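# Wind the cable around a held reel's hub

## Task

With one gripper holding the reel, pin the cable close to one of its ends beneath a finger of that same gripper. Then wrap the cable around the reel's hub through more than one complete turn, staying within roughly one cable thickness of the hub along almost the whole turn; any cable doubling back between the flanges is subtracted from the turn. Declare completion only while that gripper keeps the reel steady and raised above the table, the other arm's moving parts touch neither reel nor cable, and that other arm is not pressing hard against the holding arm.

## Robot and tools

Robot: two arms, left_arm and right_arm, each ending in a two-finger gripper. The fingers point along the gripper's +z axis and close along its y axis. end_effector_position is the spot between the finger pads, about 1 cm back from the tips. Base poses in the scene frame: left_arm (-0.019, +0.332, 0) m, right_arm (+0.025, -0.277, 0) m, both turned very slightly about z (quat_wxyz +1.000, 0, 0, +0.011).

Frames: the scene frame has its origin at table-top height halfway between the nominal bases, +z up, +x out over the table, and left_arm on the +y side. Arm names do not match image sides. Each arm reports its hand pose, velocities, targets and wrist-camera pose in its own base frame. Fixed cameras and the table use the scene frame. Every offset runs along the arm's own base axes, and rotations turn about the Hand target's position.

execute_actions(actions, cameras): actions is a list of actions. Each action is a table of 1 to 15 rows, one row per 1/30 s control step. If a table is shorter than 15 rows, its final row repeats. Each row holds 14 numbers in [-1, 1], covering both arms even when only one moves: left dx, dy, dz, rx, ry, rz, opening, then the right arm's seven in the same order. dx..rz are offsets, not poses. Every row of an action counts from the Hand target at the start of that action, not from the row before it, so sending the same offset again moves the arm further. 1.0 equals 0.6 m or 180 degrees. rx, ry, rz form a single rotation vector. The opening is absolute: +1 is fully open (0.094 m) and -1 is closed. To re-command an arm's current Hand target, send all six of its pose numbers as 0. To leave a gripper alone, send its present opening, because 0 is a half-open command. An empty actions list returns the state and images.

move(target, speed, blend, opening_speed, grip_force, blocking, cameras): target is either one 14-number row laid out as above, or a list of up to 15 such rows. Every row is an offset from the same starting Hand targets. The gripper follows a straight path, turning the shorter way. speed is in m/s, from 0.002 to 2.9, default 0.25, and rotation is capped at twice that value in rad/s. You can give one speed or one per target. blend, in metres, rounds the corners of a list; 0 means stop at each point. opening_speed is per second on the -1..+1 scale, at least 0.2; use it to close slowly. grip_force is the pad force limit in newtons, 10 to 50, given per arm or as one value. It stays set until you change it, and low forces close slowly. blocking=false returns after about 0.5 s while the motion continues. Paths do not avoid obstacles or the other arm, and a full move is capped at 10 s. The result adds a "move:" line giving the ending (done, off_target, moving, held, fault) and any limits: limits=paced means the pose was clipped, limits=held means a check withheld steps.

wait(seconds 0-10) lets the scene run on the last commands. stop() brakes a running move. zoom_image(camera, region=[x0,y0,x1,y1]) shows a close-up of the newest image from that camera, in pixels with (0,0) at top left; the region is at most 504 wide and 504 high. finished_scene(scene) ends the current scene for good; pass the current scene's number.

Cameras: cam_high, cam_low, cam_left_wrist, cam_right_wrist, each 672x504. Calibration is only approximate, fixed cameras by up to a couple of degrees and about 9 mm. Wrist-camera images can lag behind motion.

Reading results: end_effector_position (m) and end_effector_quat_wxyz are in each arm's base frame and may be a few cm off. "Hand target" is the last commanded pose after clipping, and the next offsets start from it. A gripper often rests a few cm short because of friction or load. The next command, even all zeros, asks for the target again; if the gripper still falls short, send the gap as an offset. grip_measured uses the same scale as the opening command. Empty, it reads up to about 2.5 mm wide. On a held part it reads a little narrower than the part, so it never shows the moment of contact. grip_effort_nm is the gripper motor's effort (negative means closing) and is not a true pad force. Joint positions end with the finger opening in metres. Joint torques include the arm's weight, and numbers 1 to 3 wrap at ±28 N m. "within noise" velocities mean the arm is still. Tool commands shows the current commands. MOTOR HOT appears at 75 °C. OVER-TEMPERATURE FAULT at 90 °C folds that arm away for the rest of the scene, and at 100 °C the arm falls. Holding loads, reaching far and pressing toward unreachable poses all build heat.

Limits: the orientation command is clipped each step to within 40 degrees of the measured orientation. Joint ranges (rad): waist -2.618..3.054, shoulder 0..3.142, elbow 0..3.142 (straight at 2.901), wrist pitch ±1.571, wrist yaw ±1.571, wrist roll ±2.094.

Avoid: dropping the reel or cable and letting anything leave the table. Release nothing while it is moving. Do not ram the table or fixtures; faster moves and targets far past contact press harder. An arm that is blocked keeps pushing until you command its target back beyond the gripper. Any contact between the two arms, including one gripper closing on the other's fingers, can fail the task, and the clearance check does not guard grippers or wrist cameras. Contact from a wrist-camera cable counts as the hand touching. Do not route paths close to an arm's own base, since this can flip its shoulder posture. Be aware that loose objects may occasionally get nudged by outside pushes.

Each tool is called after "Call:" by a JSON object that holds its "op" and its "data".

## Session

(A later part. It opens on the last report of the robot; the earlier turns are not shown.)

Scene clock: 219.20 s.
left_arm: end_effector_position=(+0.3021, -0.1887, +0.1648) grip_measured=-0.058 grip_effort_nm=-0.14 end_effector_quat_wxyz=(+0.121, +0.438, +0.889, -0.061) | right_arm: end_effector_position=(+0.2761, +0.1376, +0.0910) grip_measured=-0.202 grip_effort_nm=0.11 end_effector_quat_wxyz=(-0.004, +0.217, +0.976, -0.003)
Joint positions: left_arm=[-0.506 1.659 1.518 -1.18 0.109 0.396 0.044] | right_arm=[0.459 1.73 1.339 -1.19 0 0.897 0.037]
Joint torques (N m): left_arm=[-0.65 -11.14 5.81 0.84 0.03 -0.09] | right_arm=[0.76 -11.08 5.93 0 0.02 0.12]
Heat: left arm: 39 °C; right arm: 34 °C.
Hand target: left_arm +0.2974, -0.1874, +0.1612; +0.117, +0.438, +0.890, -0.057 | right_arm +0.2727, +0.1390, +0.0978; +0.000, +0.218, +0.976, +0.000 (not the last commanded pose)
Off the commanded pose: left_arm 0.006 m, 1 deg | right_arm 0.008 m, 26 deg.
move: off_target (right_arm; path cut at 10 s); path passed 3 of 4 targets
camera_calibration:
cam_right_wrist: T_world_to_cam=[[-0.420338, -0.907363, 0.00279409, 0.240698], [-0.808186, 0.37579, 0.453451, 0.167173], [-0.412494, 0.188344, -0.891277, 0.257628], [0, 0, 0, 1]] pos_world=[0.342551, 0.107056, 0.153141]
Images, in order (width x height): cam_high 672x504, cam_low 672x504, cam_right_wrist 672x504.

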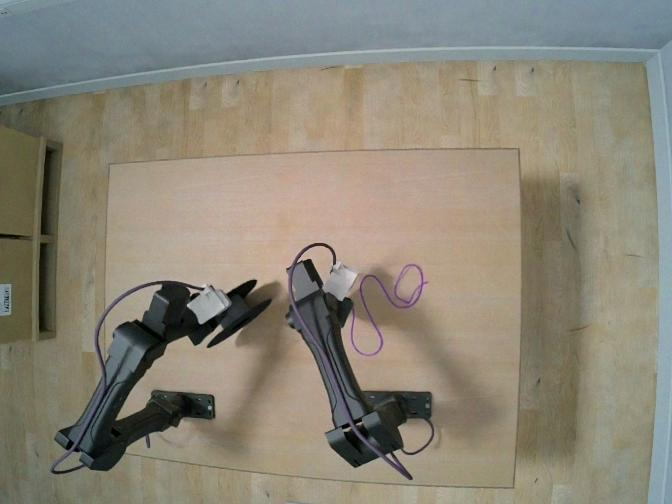

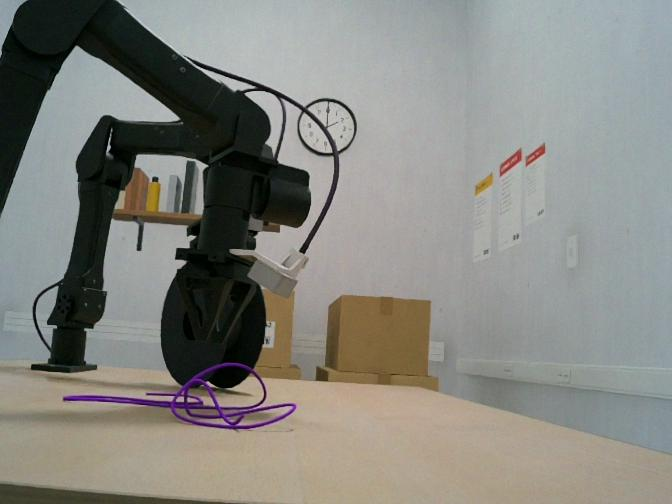

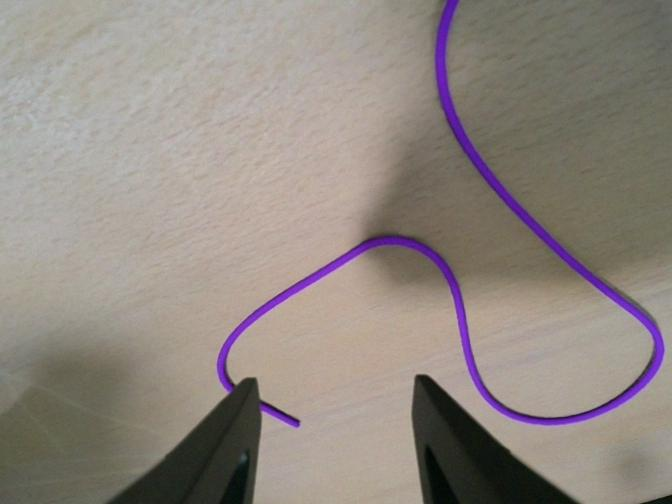

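Call:
{"op": "move", "data": {"target": [[0,0,0,0,0,0,-0.06,-0.019,0.012,0,0,0,-0.293,-0.2],[0,0,0,0,0,0,-0.06,-0.019,0.012,-0.075,0,0,-0.293,-0.2]], "cameras": ["cam_right_wrist"], "speed": 0.25}}

Scene clock: 223.57 s.
left_arm: end_effector_position=(+0.3021, -0.1887, +0.1648) grip_measured=-0.058 grip_effort_nm=-0.14 end_effector_quat_wxyz=(+0.121, +0.438, +0.889, -0.061) | right_arm: end_effector_position=(+0.2640, +0.1453, +0.0579) grip_measured=-0.202 grip_effort_nm=0.10 end_effector_quat_wxyz=(+0.001, +0.628, +0.779, +0.007)
Joint positions: left_arm=[-0.506 1.659 1.518 -1.18 0.109 0.396 0.044] | right_arm=[0.498 1.709 1.181 -1.029 -0.003 1.855 0.037]
Joint torques (N m): left_arm=[-0.68 -11.21 5.79 0.85 0.01 -0.08] | right_arm=[0.79 -7.73 4.97 0.29 0.04 0.15]
Heat: left arm: 39 °C; right arm: 34 °C.
Hand target: left_arm +0.2974, -0.1874, +0.1612; +0.117, +0.438, +0.890, -0.057 | right_arm +0.2613, +0.1462, +0.0528; +0.000, +0.629, +0.778, +0.000
Off the commanded pose: left_arm 0.006 m, 1 deg | right_arm 0.006 m, 1 deg.
move: done
camera_calibration:
cam_right_wrist: T_world_to_cam=[[-0.976362, -0.215466, -0.0170875, 0.290123], [-0.199617, 0.868574, 0.453577, -0.0627169], [-0.0828887, 0.446266, -0.891053, 0.0972249], [0, 0, 0, 1]] pos_world=[0.278805, 0.0735978, 0.120037]
Images, in order (width x height): cam_right_wrist 672x504.

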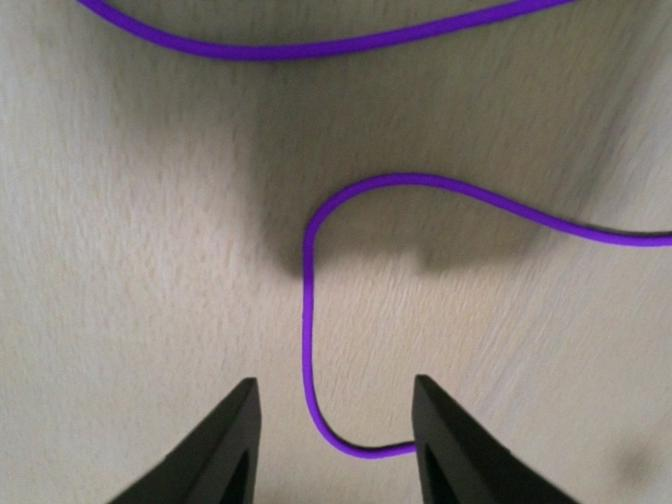

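Call:
{"op": "move", "data": {"target": [[0,0,0,0,0,0,-0.06,0.0197,-0.0085,-0.03,0,0,0,-0.2],[0,0,0,0,0,0,-0.06,0.0197,-0.0085,-0.077,0,0,0,-0.2],[0,0,0,0,0,0,-0.06,0.0197,-0.0085,-0.077,0,0,0,-1]], "cameras": ["cam_right_wrist"], "speed": 0.12}}

Scene clock: 226.57 s.
left_arm: end_effector_position=(+0.3021, -0.1887, +0.1648) grip_measured=-0.058 grip_effort_nm=-0.14 end_effector_quat_wxyz=(+0.121, +0.438, +0.889, -0.061) | right_arm: end_effector_position=(+0.2783, +0.1473, +0.0197) grip_measured=-0.961 grip_effort_nm=-1.05 end_effector_quat_wxyz=(+0.006, +0.627, +0.779, +0.019)
Joint positions: left_arm=[-0.506 1.659 1.518 -1.18 0.109 0.396 0.044] | right_arm=[0.482 1.787 1.111 -0.856 -0.003 1.838 0.002]
Joint torques (N m): left_arm=[-0.65 -11.23 5.74 0.84 0.01 -0.07] | right_arm=[-0.66 -6.67 3.92 0.38 0.04 -0.04]
Heat: left arm: 39 °C; right arm: 34 °C.
Hand target: left_arm +0.2974, -0.1874, +0.1612; +0.117, +0.438, +0.890, -0.057 | right_arm +0.2732, +0.1412, +0.0066; +0.000, +0.629, +0.778, +0.000
Off the commanded pose: left_arm 0.006 m, 1 deg | right_arm 0.015 m, 2 deg.
move: off_target (right_arm); target 3's new opening was sent with right_arm's hand 0.013 m and 1 deg from that target
camera_calibration:
cam_right_wrist: T_world_to_cam=[[-0.975419, -0.21629, -0.0421435, 0.304174], [-0.211161, 0.862781, 0.459369, -0.0403057], [-0.0629964, 0.456976, -0.887245, 0.0563499], [0, 0, 0, 1]] pos_world=[0.291736, 0.0748143, 0.0813304]
Images, in order (width x height): cam_right_wrist 672x504.

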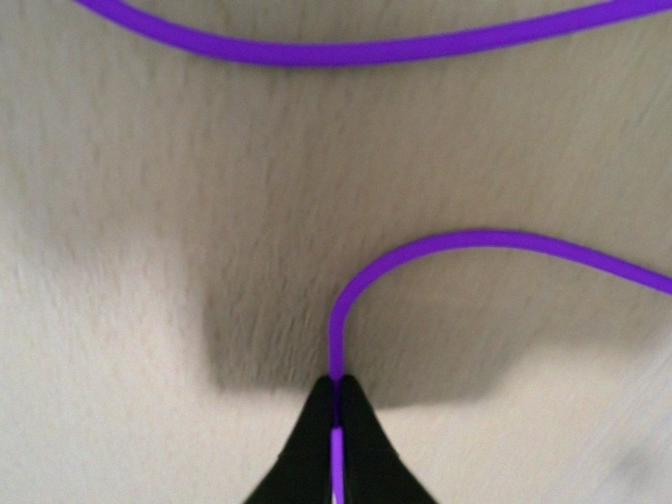

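Call:
{"op": "move", "data": {"target": [[0,0,0,0,0,0,-0.06,-0.02,0.03,0.25,0,0,0,-1],[0,0,0,0,0,0,-0.06,-0.0887,0.098,0.406,-0.0912,-0.1647,0.53,-1],[0,0,0,0,0,0,-0.06,-0.229,0.497,0.472,-0.4382,-0.4592,0.6572,-1]], "cameras": ["all"], "speed": 0.25, "blend": 0.03}}

Call:
{"op": "zoom_image", "data": {"camera": "cam_high", "region": [120, 250, 320, 420]}}

Call:
{"op": "zoom_image", "data": {"camera": "cam_low", "region": [50, 130, 300, 400]}}

Scene clock: 237.67 s.
left_arm: end_effector_position=(+0.3021, -0.1887, +0.1648) grip_measured=-0.058 grip_effort_nm=-0.14 end_effector_quat_wxyz=(+0.121, +0.438, +0.889, -0.061) | right_arm: end_effector_position=(+0.1378, +0.4360, +0.2997) grip_measured=-0.961 grip_effort_nm=-1.04 end_effector_quat_wxyz=(+0.689, -0.462, +0.556, -0.055)
Joint positions: left_arm=[-0.506 1.659 1.518 -1.18 0.109 0.396 0.044] | right_arm=[1.596 1.57 1.051 0.439 0.981 -0.706 0.002]
Joint torques (N m): left_arm=[-0.69 -11.22 5.72 0.83 0 -0.08] | right_arm=[0.28 -7.16 5.78 2.1 0.01 0.02]
Heat: left arm: 39 °C; right arm: 34 °C.
Hand target: left_arm +0.2974, -0.1874, +0.1612; +0.117, +0.438, +0.890, -0.057 | right_arm +0.1357, +0.4394, +0.2898; +0.686, -0.469, +0.553, -0.056
Off the commanded pose: left_arm 0.006 m, 1 deg | right_arm 0.011 m, 1 deg.
move: off_target (right_arm)
camera_calibration:
cam_left_wrist: T_world_to_cam=[[-0.786967, -0.616893, -0.0112346, 0.124269], [-0.610268, 0.775576, 0.161413, 0.341078], [-0.0908611, 0.133883, -0.986823, 0.306376], [0, 0, 0, 1]] pos_world=[0.333782, -0.22889, 0.248681]
cam_right_wrist: T_world_to_cam=[[0.440722, -0.562866, 0.699247, -0.0248656], [-0.0273422, -0.787036, -0.6163, 0.568686], [0.897227, 0.252498, -0.362254, -0.0364938], [0, 0, 0, 1]] pos_world=[0.0592512, 0.442796, 0.354649]

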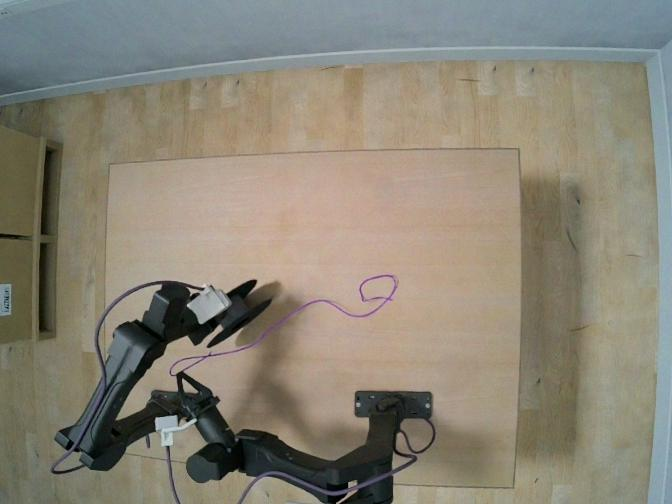

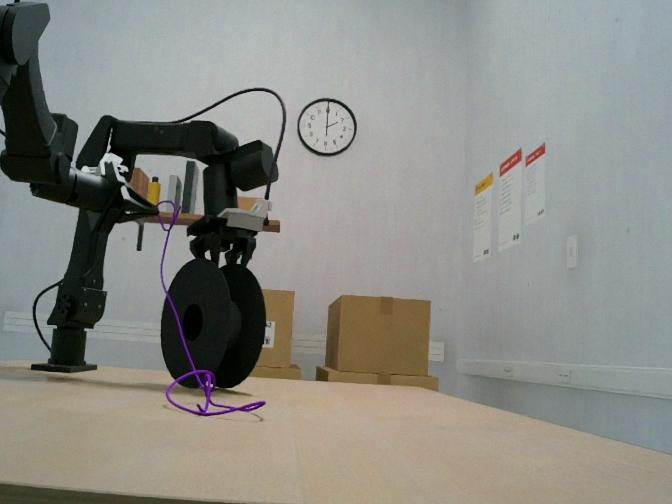

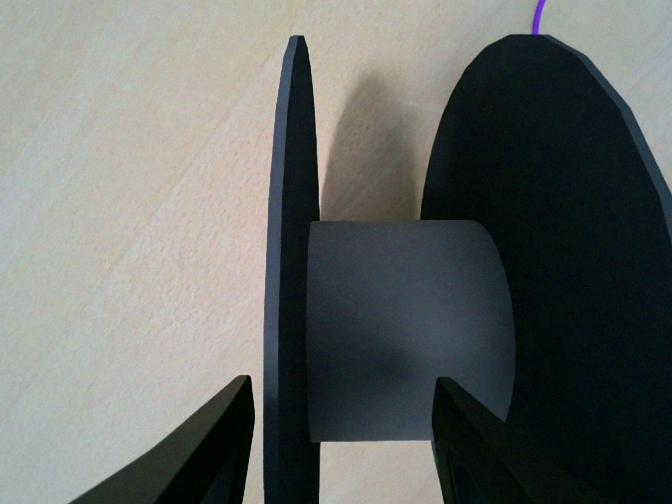

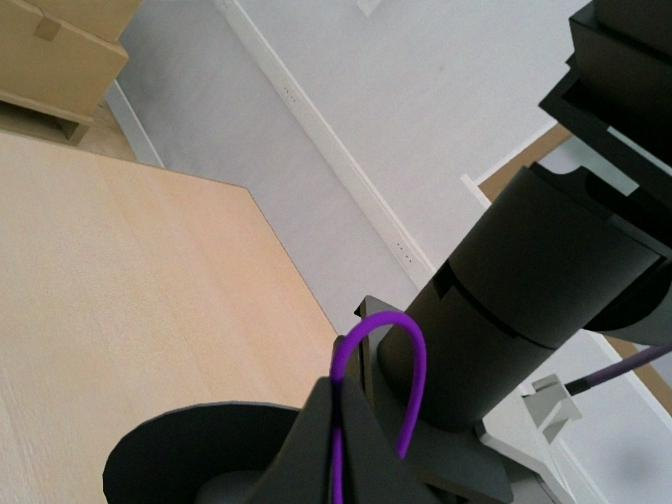

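Scaled by 2.520 from the camera's 672x504 image, which has a finer 960x720 frame.

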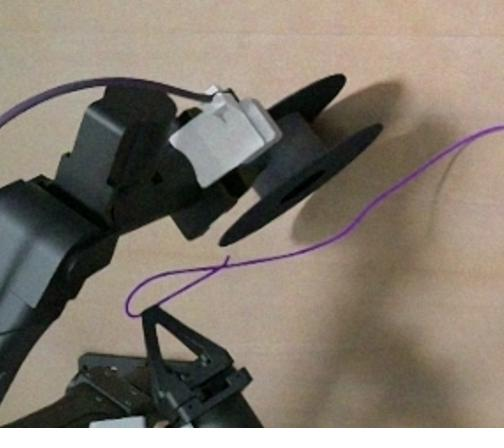

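Scaled by 1.867 from the camera's 672x504 image, which has a finer 960x720 frame.

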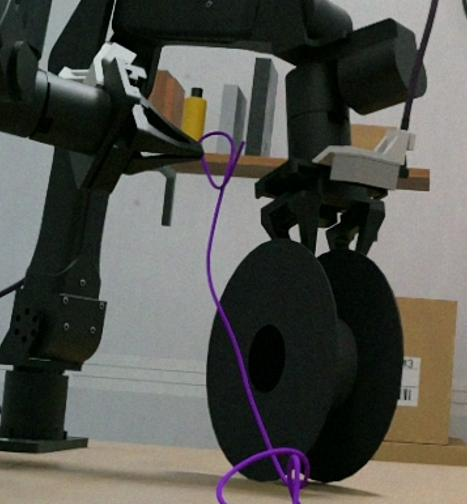

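Call:
{"op": "move", "data": {"target": [[0,0,0,0,0,0,-0.06,0.0948,0.0679,-0.02,0,0,0,-1],[0,0,0,0,0,0,-0.06,0.0948,0.0679,-0.07,0,0,0,-1]], "cameras": ["all"], "speed": 0.1}}

Call:
{"op": "zoom_image", "data": {"camera": "cam_high", "region": [120, 250, 320, 420]}}

Call:
{"op": "zoom_image", "data": {"camera": "cam_low", "region": [50, 130, 300, 400]}}

Scene clock: 241.60 s.
left_arm: end_effector_position=(+0.3021, -0.1887, +0.1648) grip_measured=-0.058 grip_effort_nm=-0.14 end_effector_quat_wxyz=(+0.121, +0.438, +0.889, -0.061) | right_arm: end_effector_position=(+0.1909, +0.4790, +0.2562) grip_measured=-0.961 grip_effort_nm=-1.05 end_effector_quat_wxyz=(+0.688, -0.466, +0.553, -0.055)
Joint positions: left_arm=[-0.506 1.659 1.518 -1.18 0.109 0.396 0.044] | right_arm=[1.45 1.793 1.115 0.609 0.829 -0.729 0.002]
Joint torques (N m): left_arm=[-0.66 -11.15 5.78 0.83 0.02 -0.09] | right_arm=[-0.43 -9.39 5.81 2.2 0 0.01]
Heat: left arm: 39 °C; right arm: 34 °C.
Hand target: left_arm +0.2974, -0.1874, +0.1612; +0.117, +0.438, +0.890, -0.057 | right_arm +0.1926, +0.4801, +0.2478; +0.686, -0.469, +0.553, -0.056
Off the commanded pose: left_arm 0.006 m, 1 deg | right_arm 0.009 m, 1 deg.
move: done
camera_calibration:
cam_left_wrist: T_world_to_cam=[[-0.786905, -0.616967, -0.0115162, 0.124363], [-0.610363, 0.775467, 0.161581, 0.340965], [-0.0907596, 0.134178, -0.986792, 0.306389], [0, 0, 0, 1]] pos_world=[0.333782, -0.22879, 0.248681]
cam_right_wrist: T_world_to_cam=[[0.442897, -0.554785, 0.704313, 0.000806109], [-0.0202402, -0.791548, -0.610772, 0.576505], [0.896344, 0.256253, -0.361803, -0.112493], [0, 0, 0, 1]] pos_world=[0.112144, 0.485605, 0.310845]

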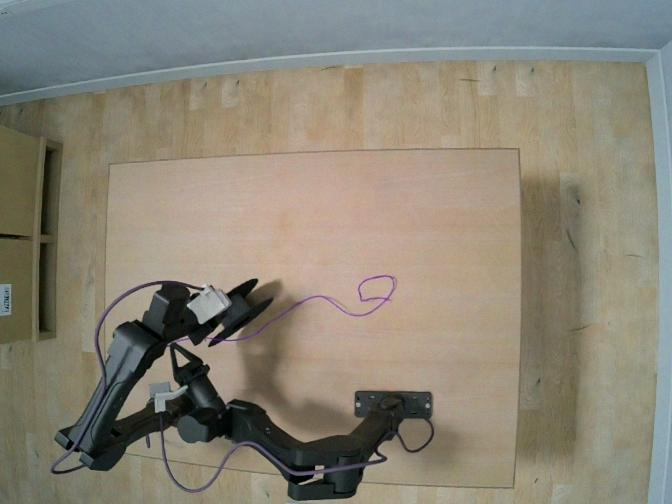

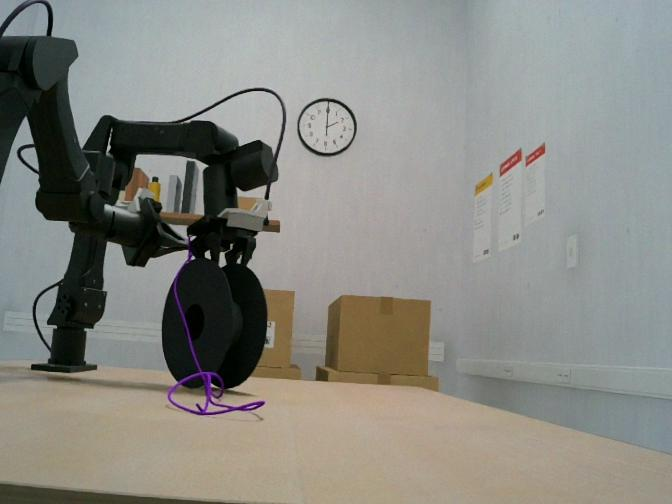

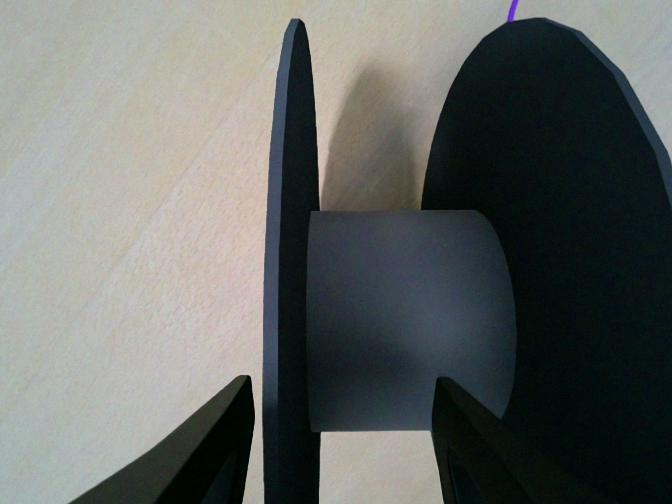

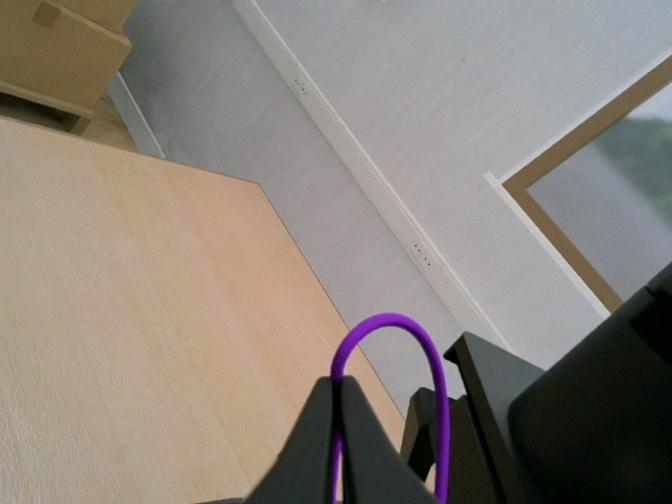

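Scaled by 2.520 from the camera's 672x504 image, which has a finer 960x720 frame.

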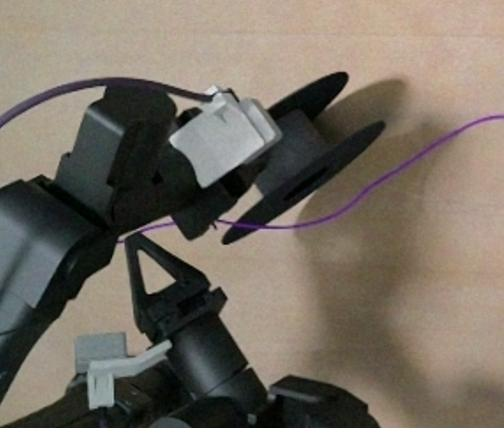

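Scaled by 1.867 from the camera's 672x504 image, which has a finer 960x720 frame.

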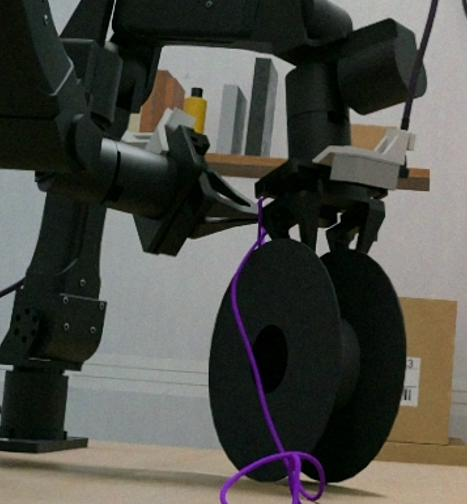

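Call:
{"op": "move", "data": {"target": [0,0,0,0,0,0,-0.06,0.042,-0.0585,-0.008,0,0,0,-1], "cameras": ["all"], "speed": 0.08}}

Call:
{"op": "zoom_image", "data": {"camera": "cam_low", "region": [50, 130, 300, 400]}}

Scene clock: 243.20 s.
left_arm: end_effector_position=(+0.3022, -0.1887, +0.1648) grip_measured=-0.058 grip_effort_nm=-0.14 end_effector_quat_wxyz=(+0.121, +0.438, +0.889, -0.061) | right_arm: end_effector_position=(+0.2169, +0.4505, +0.2325) grip_measured=-0.961 grip_effort_nm=-1.04 end_effector_quat_wxyz=(+0.677, -0.480, +0.554, -0.064)
Joint positions: left_arm=[-0.506 1.659 1.518 -1.18 0.109 0.395 0.044] | right_arm=[1.367 1.74 0.978 0.661 0.744 -0.738 0.002]
Joint torques (N m): left_arm=[-0.69 -11.18 5.75 0.85 0.02 -0.07] | right_arm=[-0.58 -12.55 5.38 2.27 0.04 0.01]
Heat: left arm: 39 °C; right arm: 34 °C.
Hand target: left_arm +0.2973, -0.1874, +0.1612; +0.117, +0.438, +0.890, -0.057 | right_arm +0.2179, +0.4450, +0.2431; +0.686, -0.469, +0.553, -0.056
Off the commanded pose: left_arm 0.006 m, 1 deg | right_arm 0.012 m, 2 deg.
move: off_target (right_arm)
camera_calibration:
cam_left_wrist: T_world_to_cam=[[-0.78668, -0.617253, -0.0115439, 0.12423], [-0.610682, 0.77529, 0.161226, 0.341103], [-0.0905673, 0.133883, -0.98685, 0.30637], [0, 0, 0, 1]] pos_world=[0.333782, -0.22879, 0.248781]
cam_right_wrist: T_world_to_cam=[[0.448509, -0.526415, 0.722307, -0.0279917], [-0.0231818, -0.81473, -0.579377, 0.543866], [0.893478, 0.243111, -0.377617, -0.1269], [0, 0, 0, 1]] pos_world=[0.138545, 0.459219, 0.287402]

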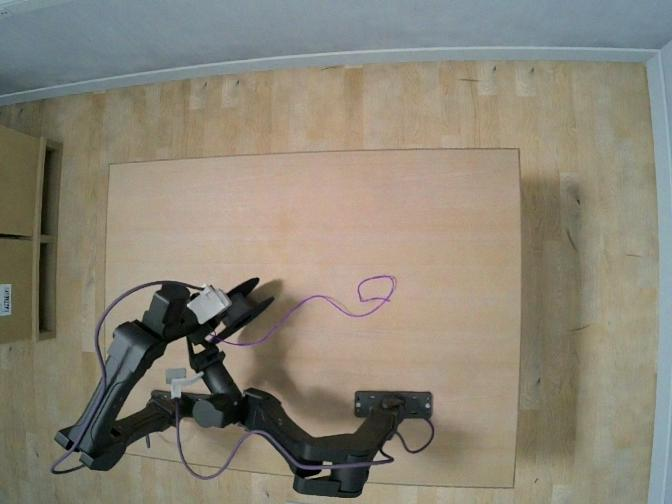

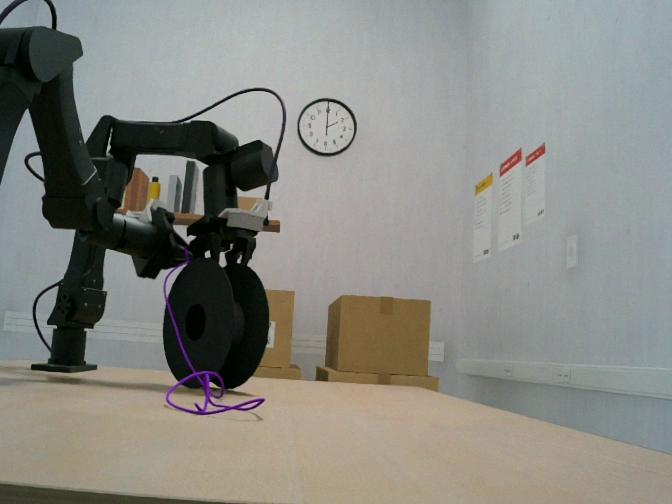

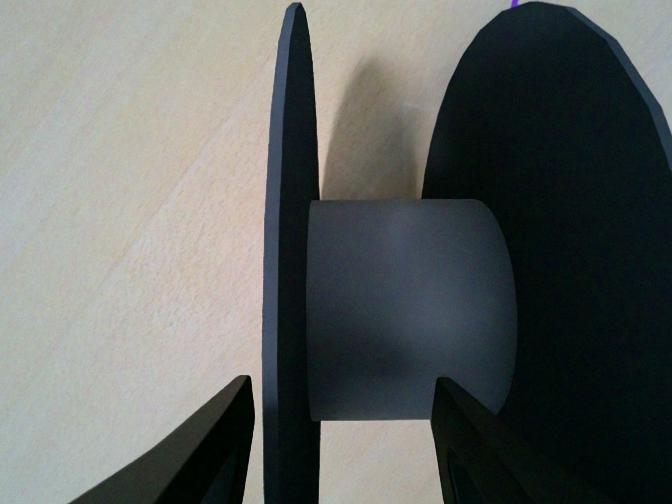

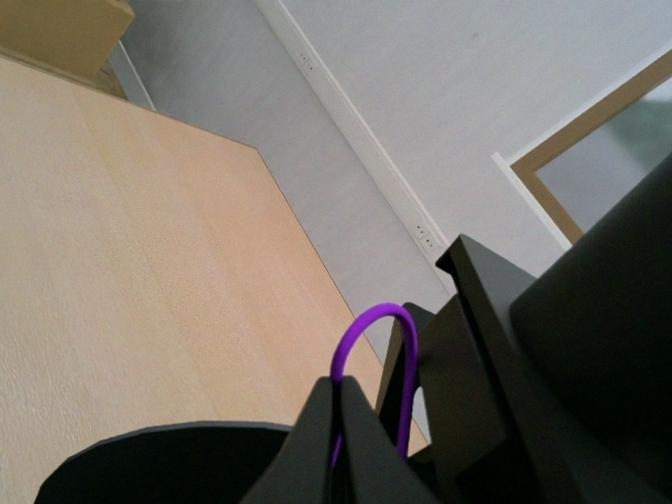

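Scaled by 1.867 from the camera's 672x504 image, which has a finer 960x720 frame.

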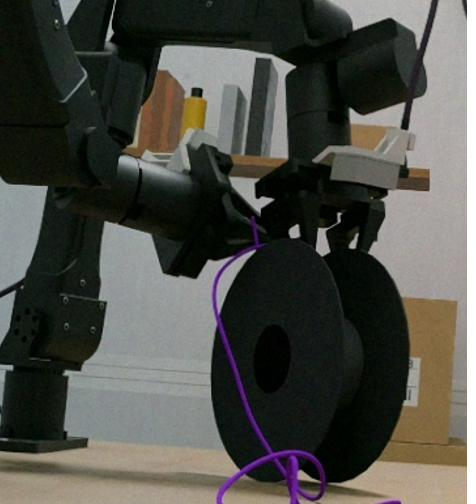

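Call:
{"op": "move", "data": {"target": [0,0,0,0,0,0,-0.06,0.0252,-0.0352,0.02,0,0,0,-1], "cameras": ["all"], "speed": 0.08}}

Call:
{"op": "zoom_image", "data": {"camera": "cam_low", "region": [50, 130, 300, 400]}}

Call:
{"op": "zoom_image", "data": {"camera": "cam_high", "region": [120, 250, 320, 420]}}

Scene clock: 244.60 s.
left_arm: end_effector_position=(+0.3105, -0.1933, +0.1674) grip_measured=-0.058 grip_effort_nm=-0.13 end_effector_quat_wxyz=(+0.140, +0.433, +0.888, -0.062) | right_arm: end_effector_position=(+0.2239, +0.4375, +0.2357) grip_measured=-0.961 grip_effort_nm=-1.05 end_effector_quat_wxyz=(+0.672, -0.496, +0.548, -0.052)
Joint positions: left_arm=[-0.506 1.659 1.518 -1.141 0.109 0.386 0.044] | right_arm=[1.323 1.671 0.931 0.624 0.661 -0.741 0.002]
Joint torques (N m): left_arm=[-0.68 -11.28 6 0.55 0 0.01] | right_arm=[-1.73 -13.23 5.86 2.31 0.25 -0.01]
Heat: left arm: 39 °C; right arm: 34 °C.
Hand target: left_arm +0.2973, -0.1874, +0.1612; +0.117, +0.438, +0.890, -0.057 | right_arm +0.2330, +0.4238, +0.2552; +0.686, -0.469, +0.553, -0.056
Off the commanded pose: left_arm 0.016 m, 3 deg | right_arm 0.025 m, 4 deg.
move: off_target (left_arm, right_arm)
camera_calibration:
cam_left_wrist: T_world_to_cam=[[-0.780872, -0.624222, -0.0242031, 0.126995], [-0.621853, 0.773052, 0.125256, 0.358401], [-0.0594772, 0.11286, -0.991829, 0.297427], [0, 0, 0, 1]] pos_world=[0.33973, -0.231357, 0.253178]
cam_right_wrist: T_world_to_cam=[[0.476281, -0.497998, 0.724675, -0.059436], [0.00264167, -0.823343, -0.567539, 0.53046], [0.879289, 0.272222, -0.390827, -0.135228], [0, 0, 0, 1]] pos_world=[0.145811, 0.443964, 0.291278]

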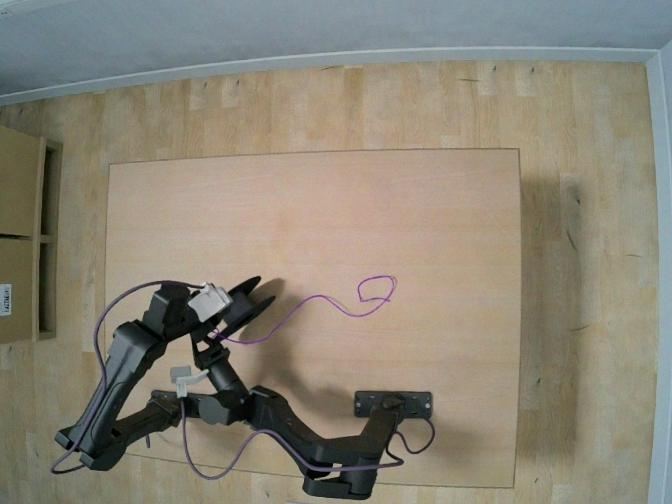

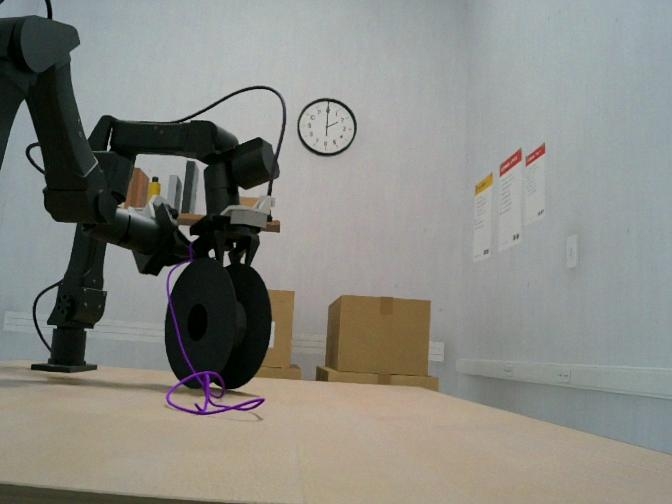

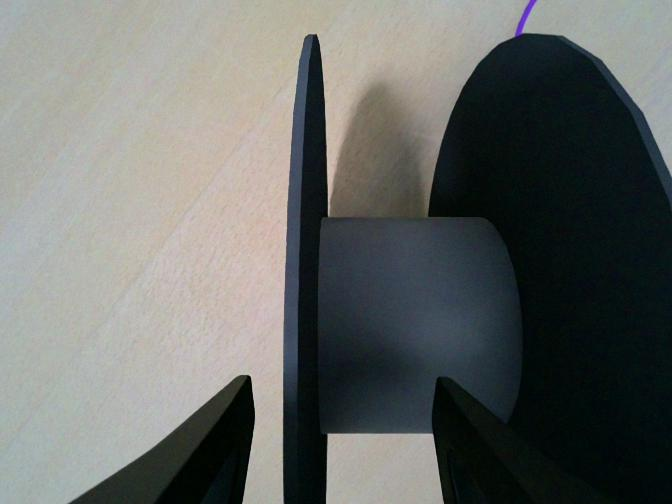

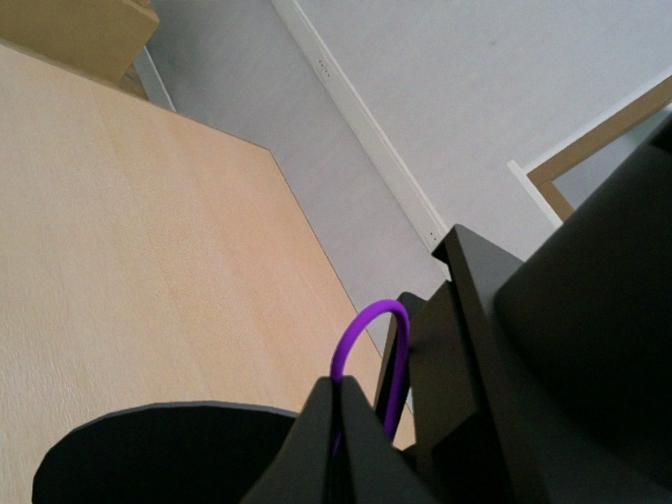

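Scaled by 1.867 from the camera's 672x504 image, which has a finer 960x720 frame.

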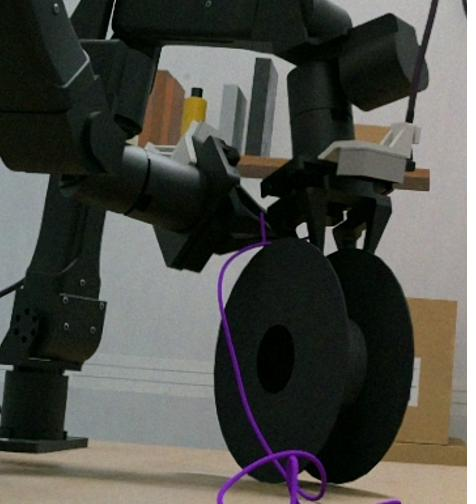

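Scaled by 2.520 from the camera's 672x504 image, which has a finer 960x720 frame.

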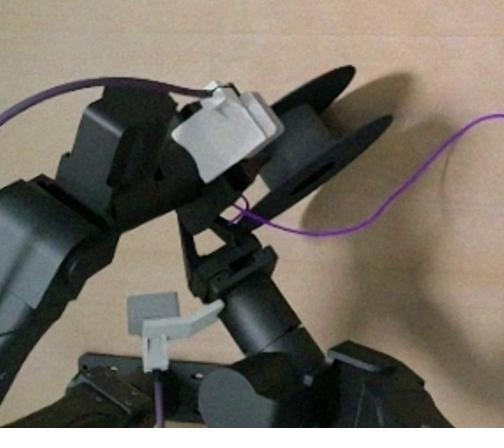

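Call:
{"op": "move", "data": {"target": [0,0,0,0,0,0,-0.06,-0.05,0.06,-0.01,0,0,0,-1], "cameras": ["cam_high","cam_left_wrist","cam_right_wrist"], "speed": 0.1}}

Scene clock: 246.07 s.
left_arm: end_effector_position=(+0.3061, -0.1909, +0.1660) grip_measured=-0.058 grip_effort_nm=-0.13 end_effector_quat_wxyz=(+0.130, +0.434, +0.890, -0.062) | right_arm: end_effector_position=(+0.2030, +0.4541, +0.2438) grip_measured=-0.961 grip_effort_nm=-1.05 end_effector_quat_wxyz=(+0.680, -0.479, +0.552, -0.063)
Joint positions: left_arm=[-0.506 1.659 1.518 -1.162 0.109 0.386 0.044] | right_arm=[1.407 1.724 1.001 0.63 0.782 -0.741 0.002]
Joint torques (N m): left_arm=[-0.66 -11.19 5.87 0.7 0.01 0.01] | right_arm=[0.23 -8.38 8.84 2.19 0.15 0.11]
Heat: left arm: 39 °C; right arm: 34 °C.
Hand target: left_arm +0.2973, -0.1874, +0.1612; +0.117, +0.438, +0.890, -0.057 | right_arm +0.2030, +0.4598, +0.2489; +0.686, -0.469, +0.553, -0.056
Off the commanded pose: left_arm 0.011 m, 2 deg | right_arm 0.008 m, 1 deg.
move: off_target (left_arm)
camera_calibration:
cam_left_wrist: T_world_to_cam=[[-0.781235, -0.624026, -0.0162273, 0.123789], [-0.619389, 0.771672, 0.1445, 0.349797], [-0.0776495, 0.122939, -0.989372, 0.302533], [0, 0, 0, 1]] pos_world=[0.33686, -0.229874, 0.25078]
cam_right_wrist: T_world_to_cam=[[0.445155, -0.528936, 0.72254, -0.026312], [-0.0176691, -0.81193, -0.583488, 0.551629], [0.895279, 0.246976, -0.37078, -0.114804], [0, 0, 0, 1]] pos_world=[0.124241, 0.46232, 0.298314]
Images, in order (width x height): cam_high 672x504, cam_left_wrist 672x504, cam_right_wrist 672x504.

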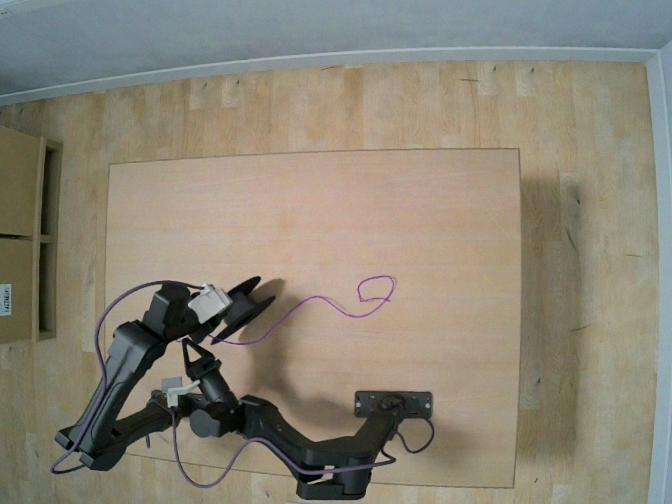

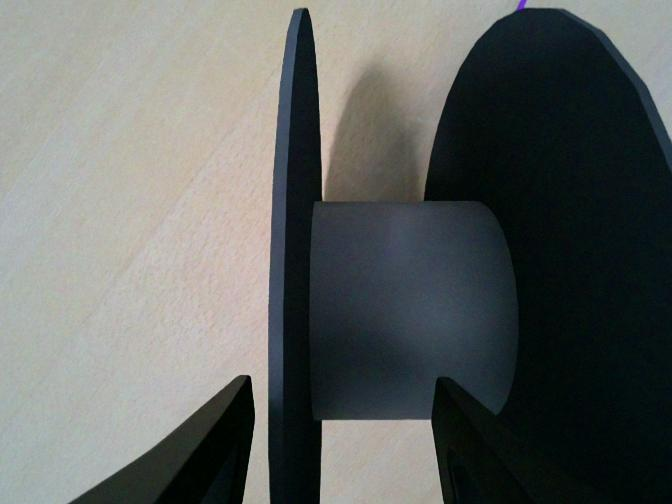

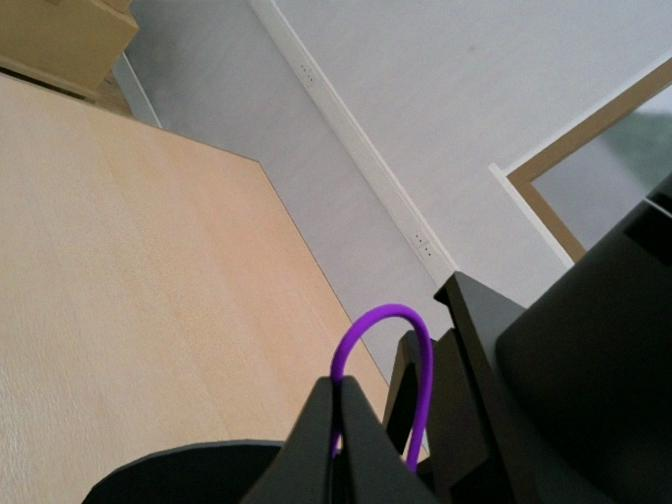

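Call:
{"op": "move", "data": {"target": [[0.0156,0.0112,0.0167,0,0,0,-0.06,0,0,0,0,0,0,-1],[0.0156,0.0112,0.0167,0,0,0,-0.36,0,0,0,0.0452,0.0323,0,-1],[0.0156,0.0112,0.0167,0,0,0,-0.36,0.0483,-0.0338,-0.003,0.0452,0.0323,0,-1]], "cameras": ["all"], "speed": 0.07}}

Call:
{"op": "zoom_image", "data": {"camera": "cam_high", "region": [120, 250, 320, 420]}}

Call:
{"op": "zoom_image", "data": {"camera": "cam_low", "region": [130, 180, 310, 300]}}

Scene clock: 252.70 s.
left_arm: end_effector_position=(+0.3029, -0.1817, +0.1672) grip_measured=-0.358 grip_effort_nm=-0.13 end_effector_quat_wxyz=(+0.117, +0.437, +0.890, -0.059) | right_arm: end_effector_position=(+0.2281, +0.4470, +0.2332) grip_measured=-0.961 grip_effort_nm=-1.05 end_effector_quat_wxyz=(+0.677, -0.440, +0.589, -0.002)
Joint positions: left_arm=[-0.488 1.659 1.53 -1.204 0.109 0.412 0.03] | right_arm=[1.326 1.724 0.97 0.648 0.684 -0.577 0.002]
Joint torques (N m): left_arm=[0.61 -8.94 10.65 0.63 0.1 0.09] | right_arm=[-1.03 -12.67 5.63 2.31 0.06 0.11]
Heat: left arm: 40 °C; right arm: 34 °C.
Hand target: left_arm +0.3066, -0.1808, +0.1712; +0.117, +0.438, +0.889, -0.057 | right_arm +0.2320, +0.4396, +0.2472; +0.689, -0.422, +0.590, +0.007
Off the commanded pose: left_arm 0.006 m, 0 deg | right_arm 0.016 m, 3 deg.
move: off_target (right_arm)
camera_calibration:
cam_left_wrist: T_world_to_cam=[[-0.785395, -0.618889, -0.011441, 0.128404], [-0.611304, 0.7726, 0.171454, 0.33371], [-0.0972718, 0.141653, -0.985126, 0.310952], [0, 0, 0, 1]] pos_world=[0.335093, -0.222404, 0.25058]
cam_right_wrist: T_world_to_cam=[[0.519953, -0.60736, 0.600636, 0.0128802], [-0.0822139, -0.735478, -0.672542, 0.541418], [0.850229, 0.300309, -0.432348, -0.138734], [0, 0, 0, 1]] pos_world=[0.15577, 0.447687, 0.296409]

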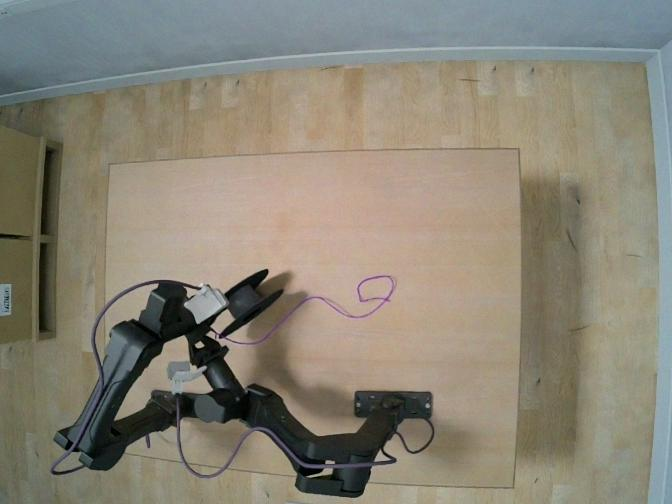

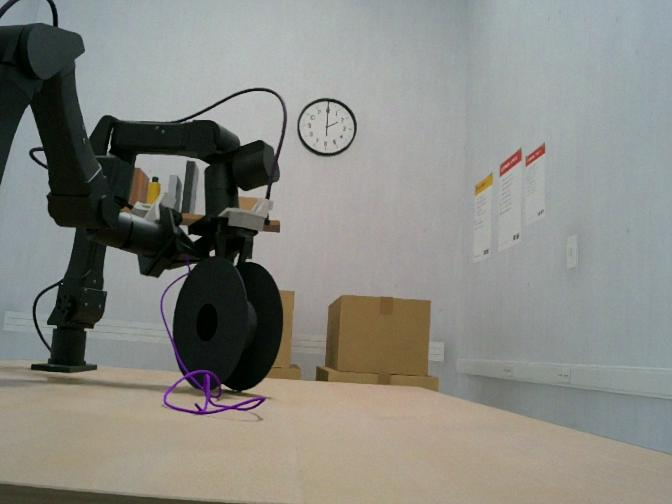

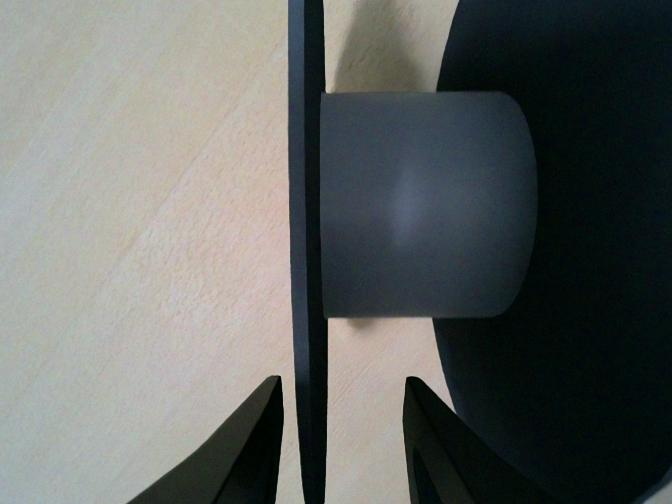

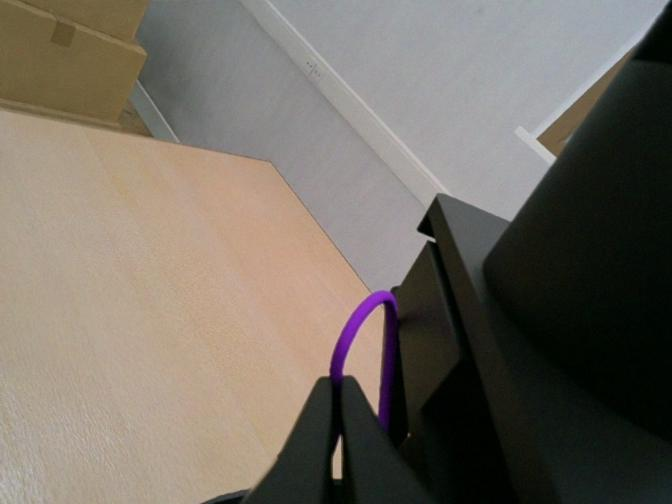

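Scaled by 2.520 from the camera's 672x504 image, which has a finer 960x720 frame.

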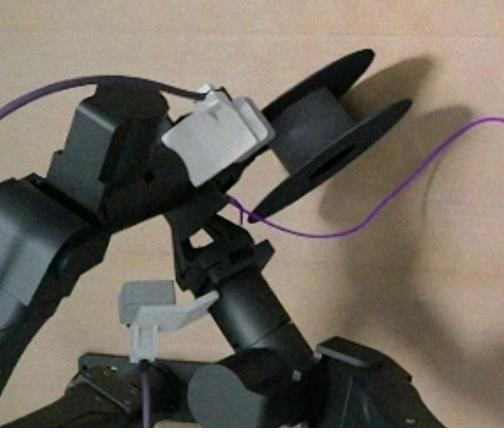

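Scaled by 2.800 from the camera's 672x504 image, which has a finer 960x720 frame.

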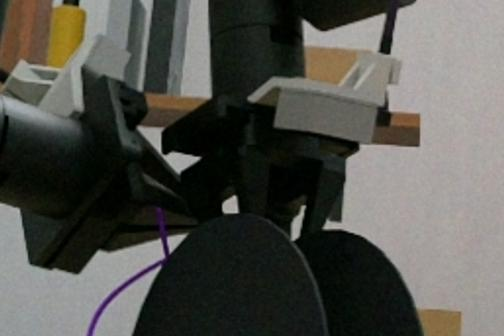

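Call:
{"op": "move", "data": {"target": [[0,0,0,0,0,0,-0.36,-0.06,0.082,0.0,0,0,0,-1],[0,0,0,0,0,0,-0.36,-0.21,-0.03,0.05,0,0,0,-1]], "cameras": ["all"], "speed": 0.12}}

Scene clock: 262.53 s.
left_arm: end_effector_position=(+0.3024, -0.1814, +0.1671) grip_measured=-0.358 grip_effort_nm=-0.13 end_effector_quat_wxyz=(+0.116, +0.437, +0.890, -0.059) | right_arm: end_effector_position=(+0.1064, +0.4278, +0.2752) grip_measured=-0.961 grip_effort_nm=-1.04 end_effector_quat_wxyz=(+0.689, -0.426, +0.586, +0.003)
Joint positions: left_arm=[-0.488 1.659 1.53 -1.206 0.109 0.412 0.03] | right_arm=[1.688 1.565 0.954 0.511 1.053 -0.536 0.002]
Joint torques (N m): left_arm=[0.66 -8.92 10.59 0.64 0.1 0.07] | right_arm=[0.36 -10.59 5.56 1.74 0.16 0.2]
Heat: left arm: 40 °C; right arm: 34 °C.
Hand target: left_arm +0.3067, -0.1808, +0.1712; +0.117, +0.438, +0.889, -0.057 | right_arm +0.1059, +0.4215, +0.2774; +0.689, -0.422, +0.590, +0.007
Off the commanded pose: left_arm 0.006 m, 0 deg | right_arm 0.007 m, 1 deg.
move: done
camera_calibration:
cam_left_wrist: T_world_to_cam=[[-0.785444, -0.618843, -0.0105314, 0.128091], [-0.610921, 0.772436, 0.173549, 0.332721], [-0.0992647, 0.142747, -0.984769, 0.311519], [0, 0, 0, 1]] pos_world=[0.334797, -0.222206, 0.25038]
cam_right_wrist: T_world_to_cam=[[0.506625, -0.632852, 0.585516, 0.0556885], [-0.0782886, -0.710084, -0.699751, 0.541772], [0.858605, 0.308672, -0.409292, -0.0220955], [0, 0, 0, 1]] pos_world=[0.0331727, 0.426767, 0.337456]

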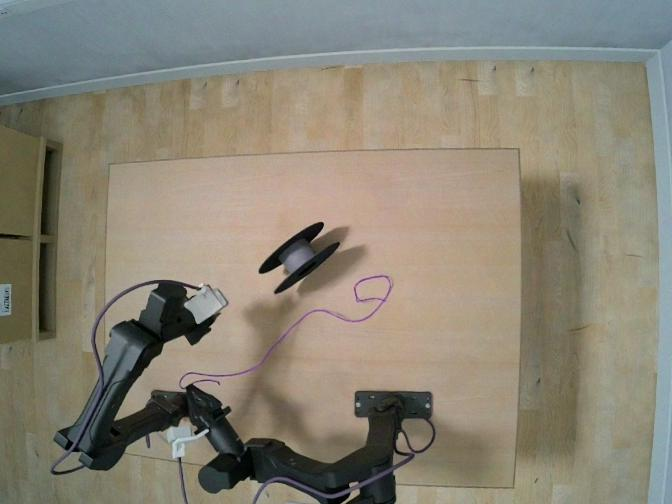

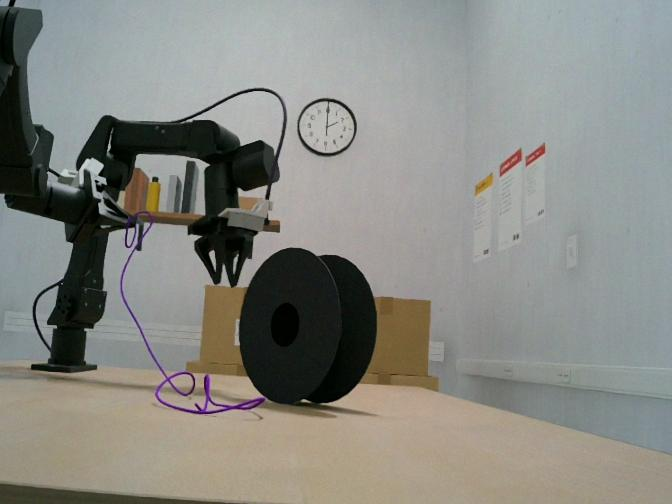

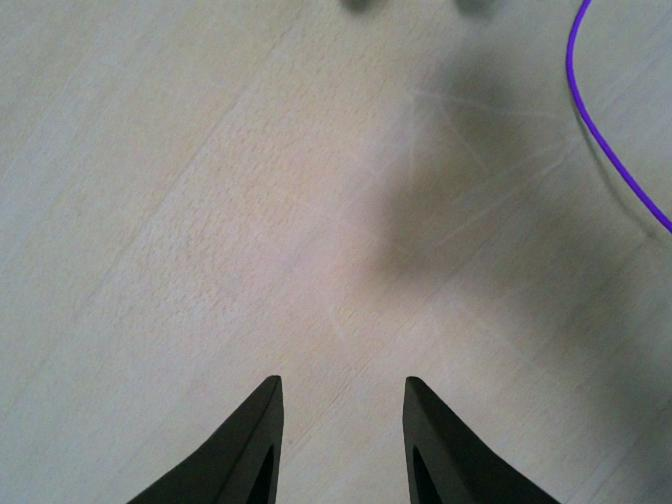

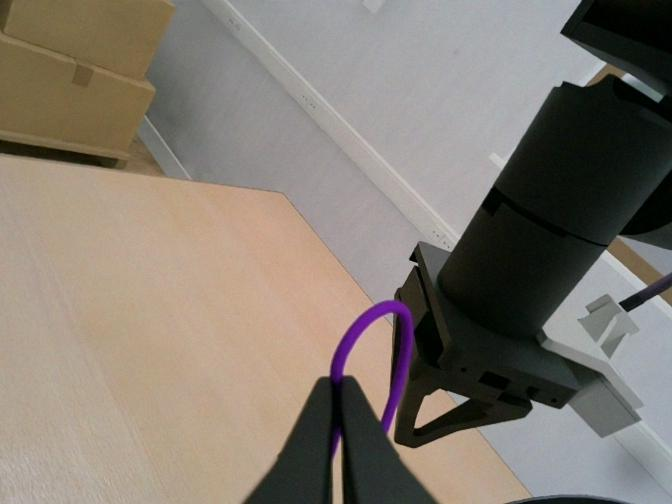

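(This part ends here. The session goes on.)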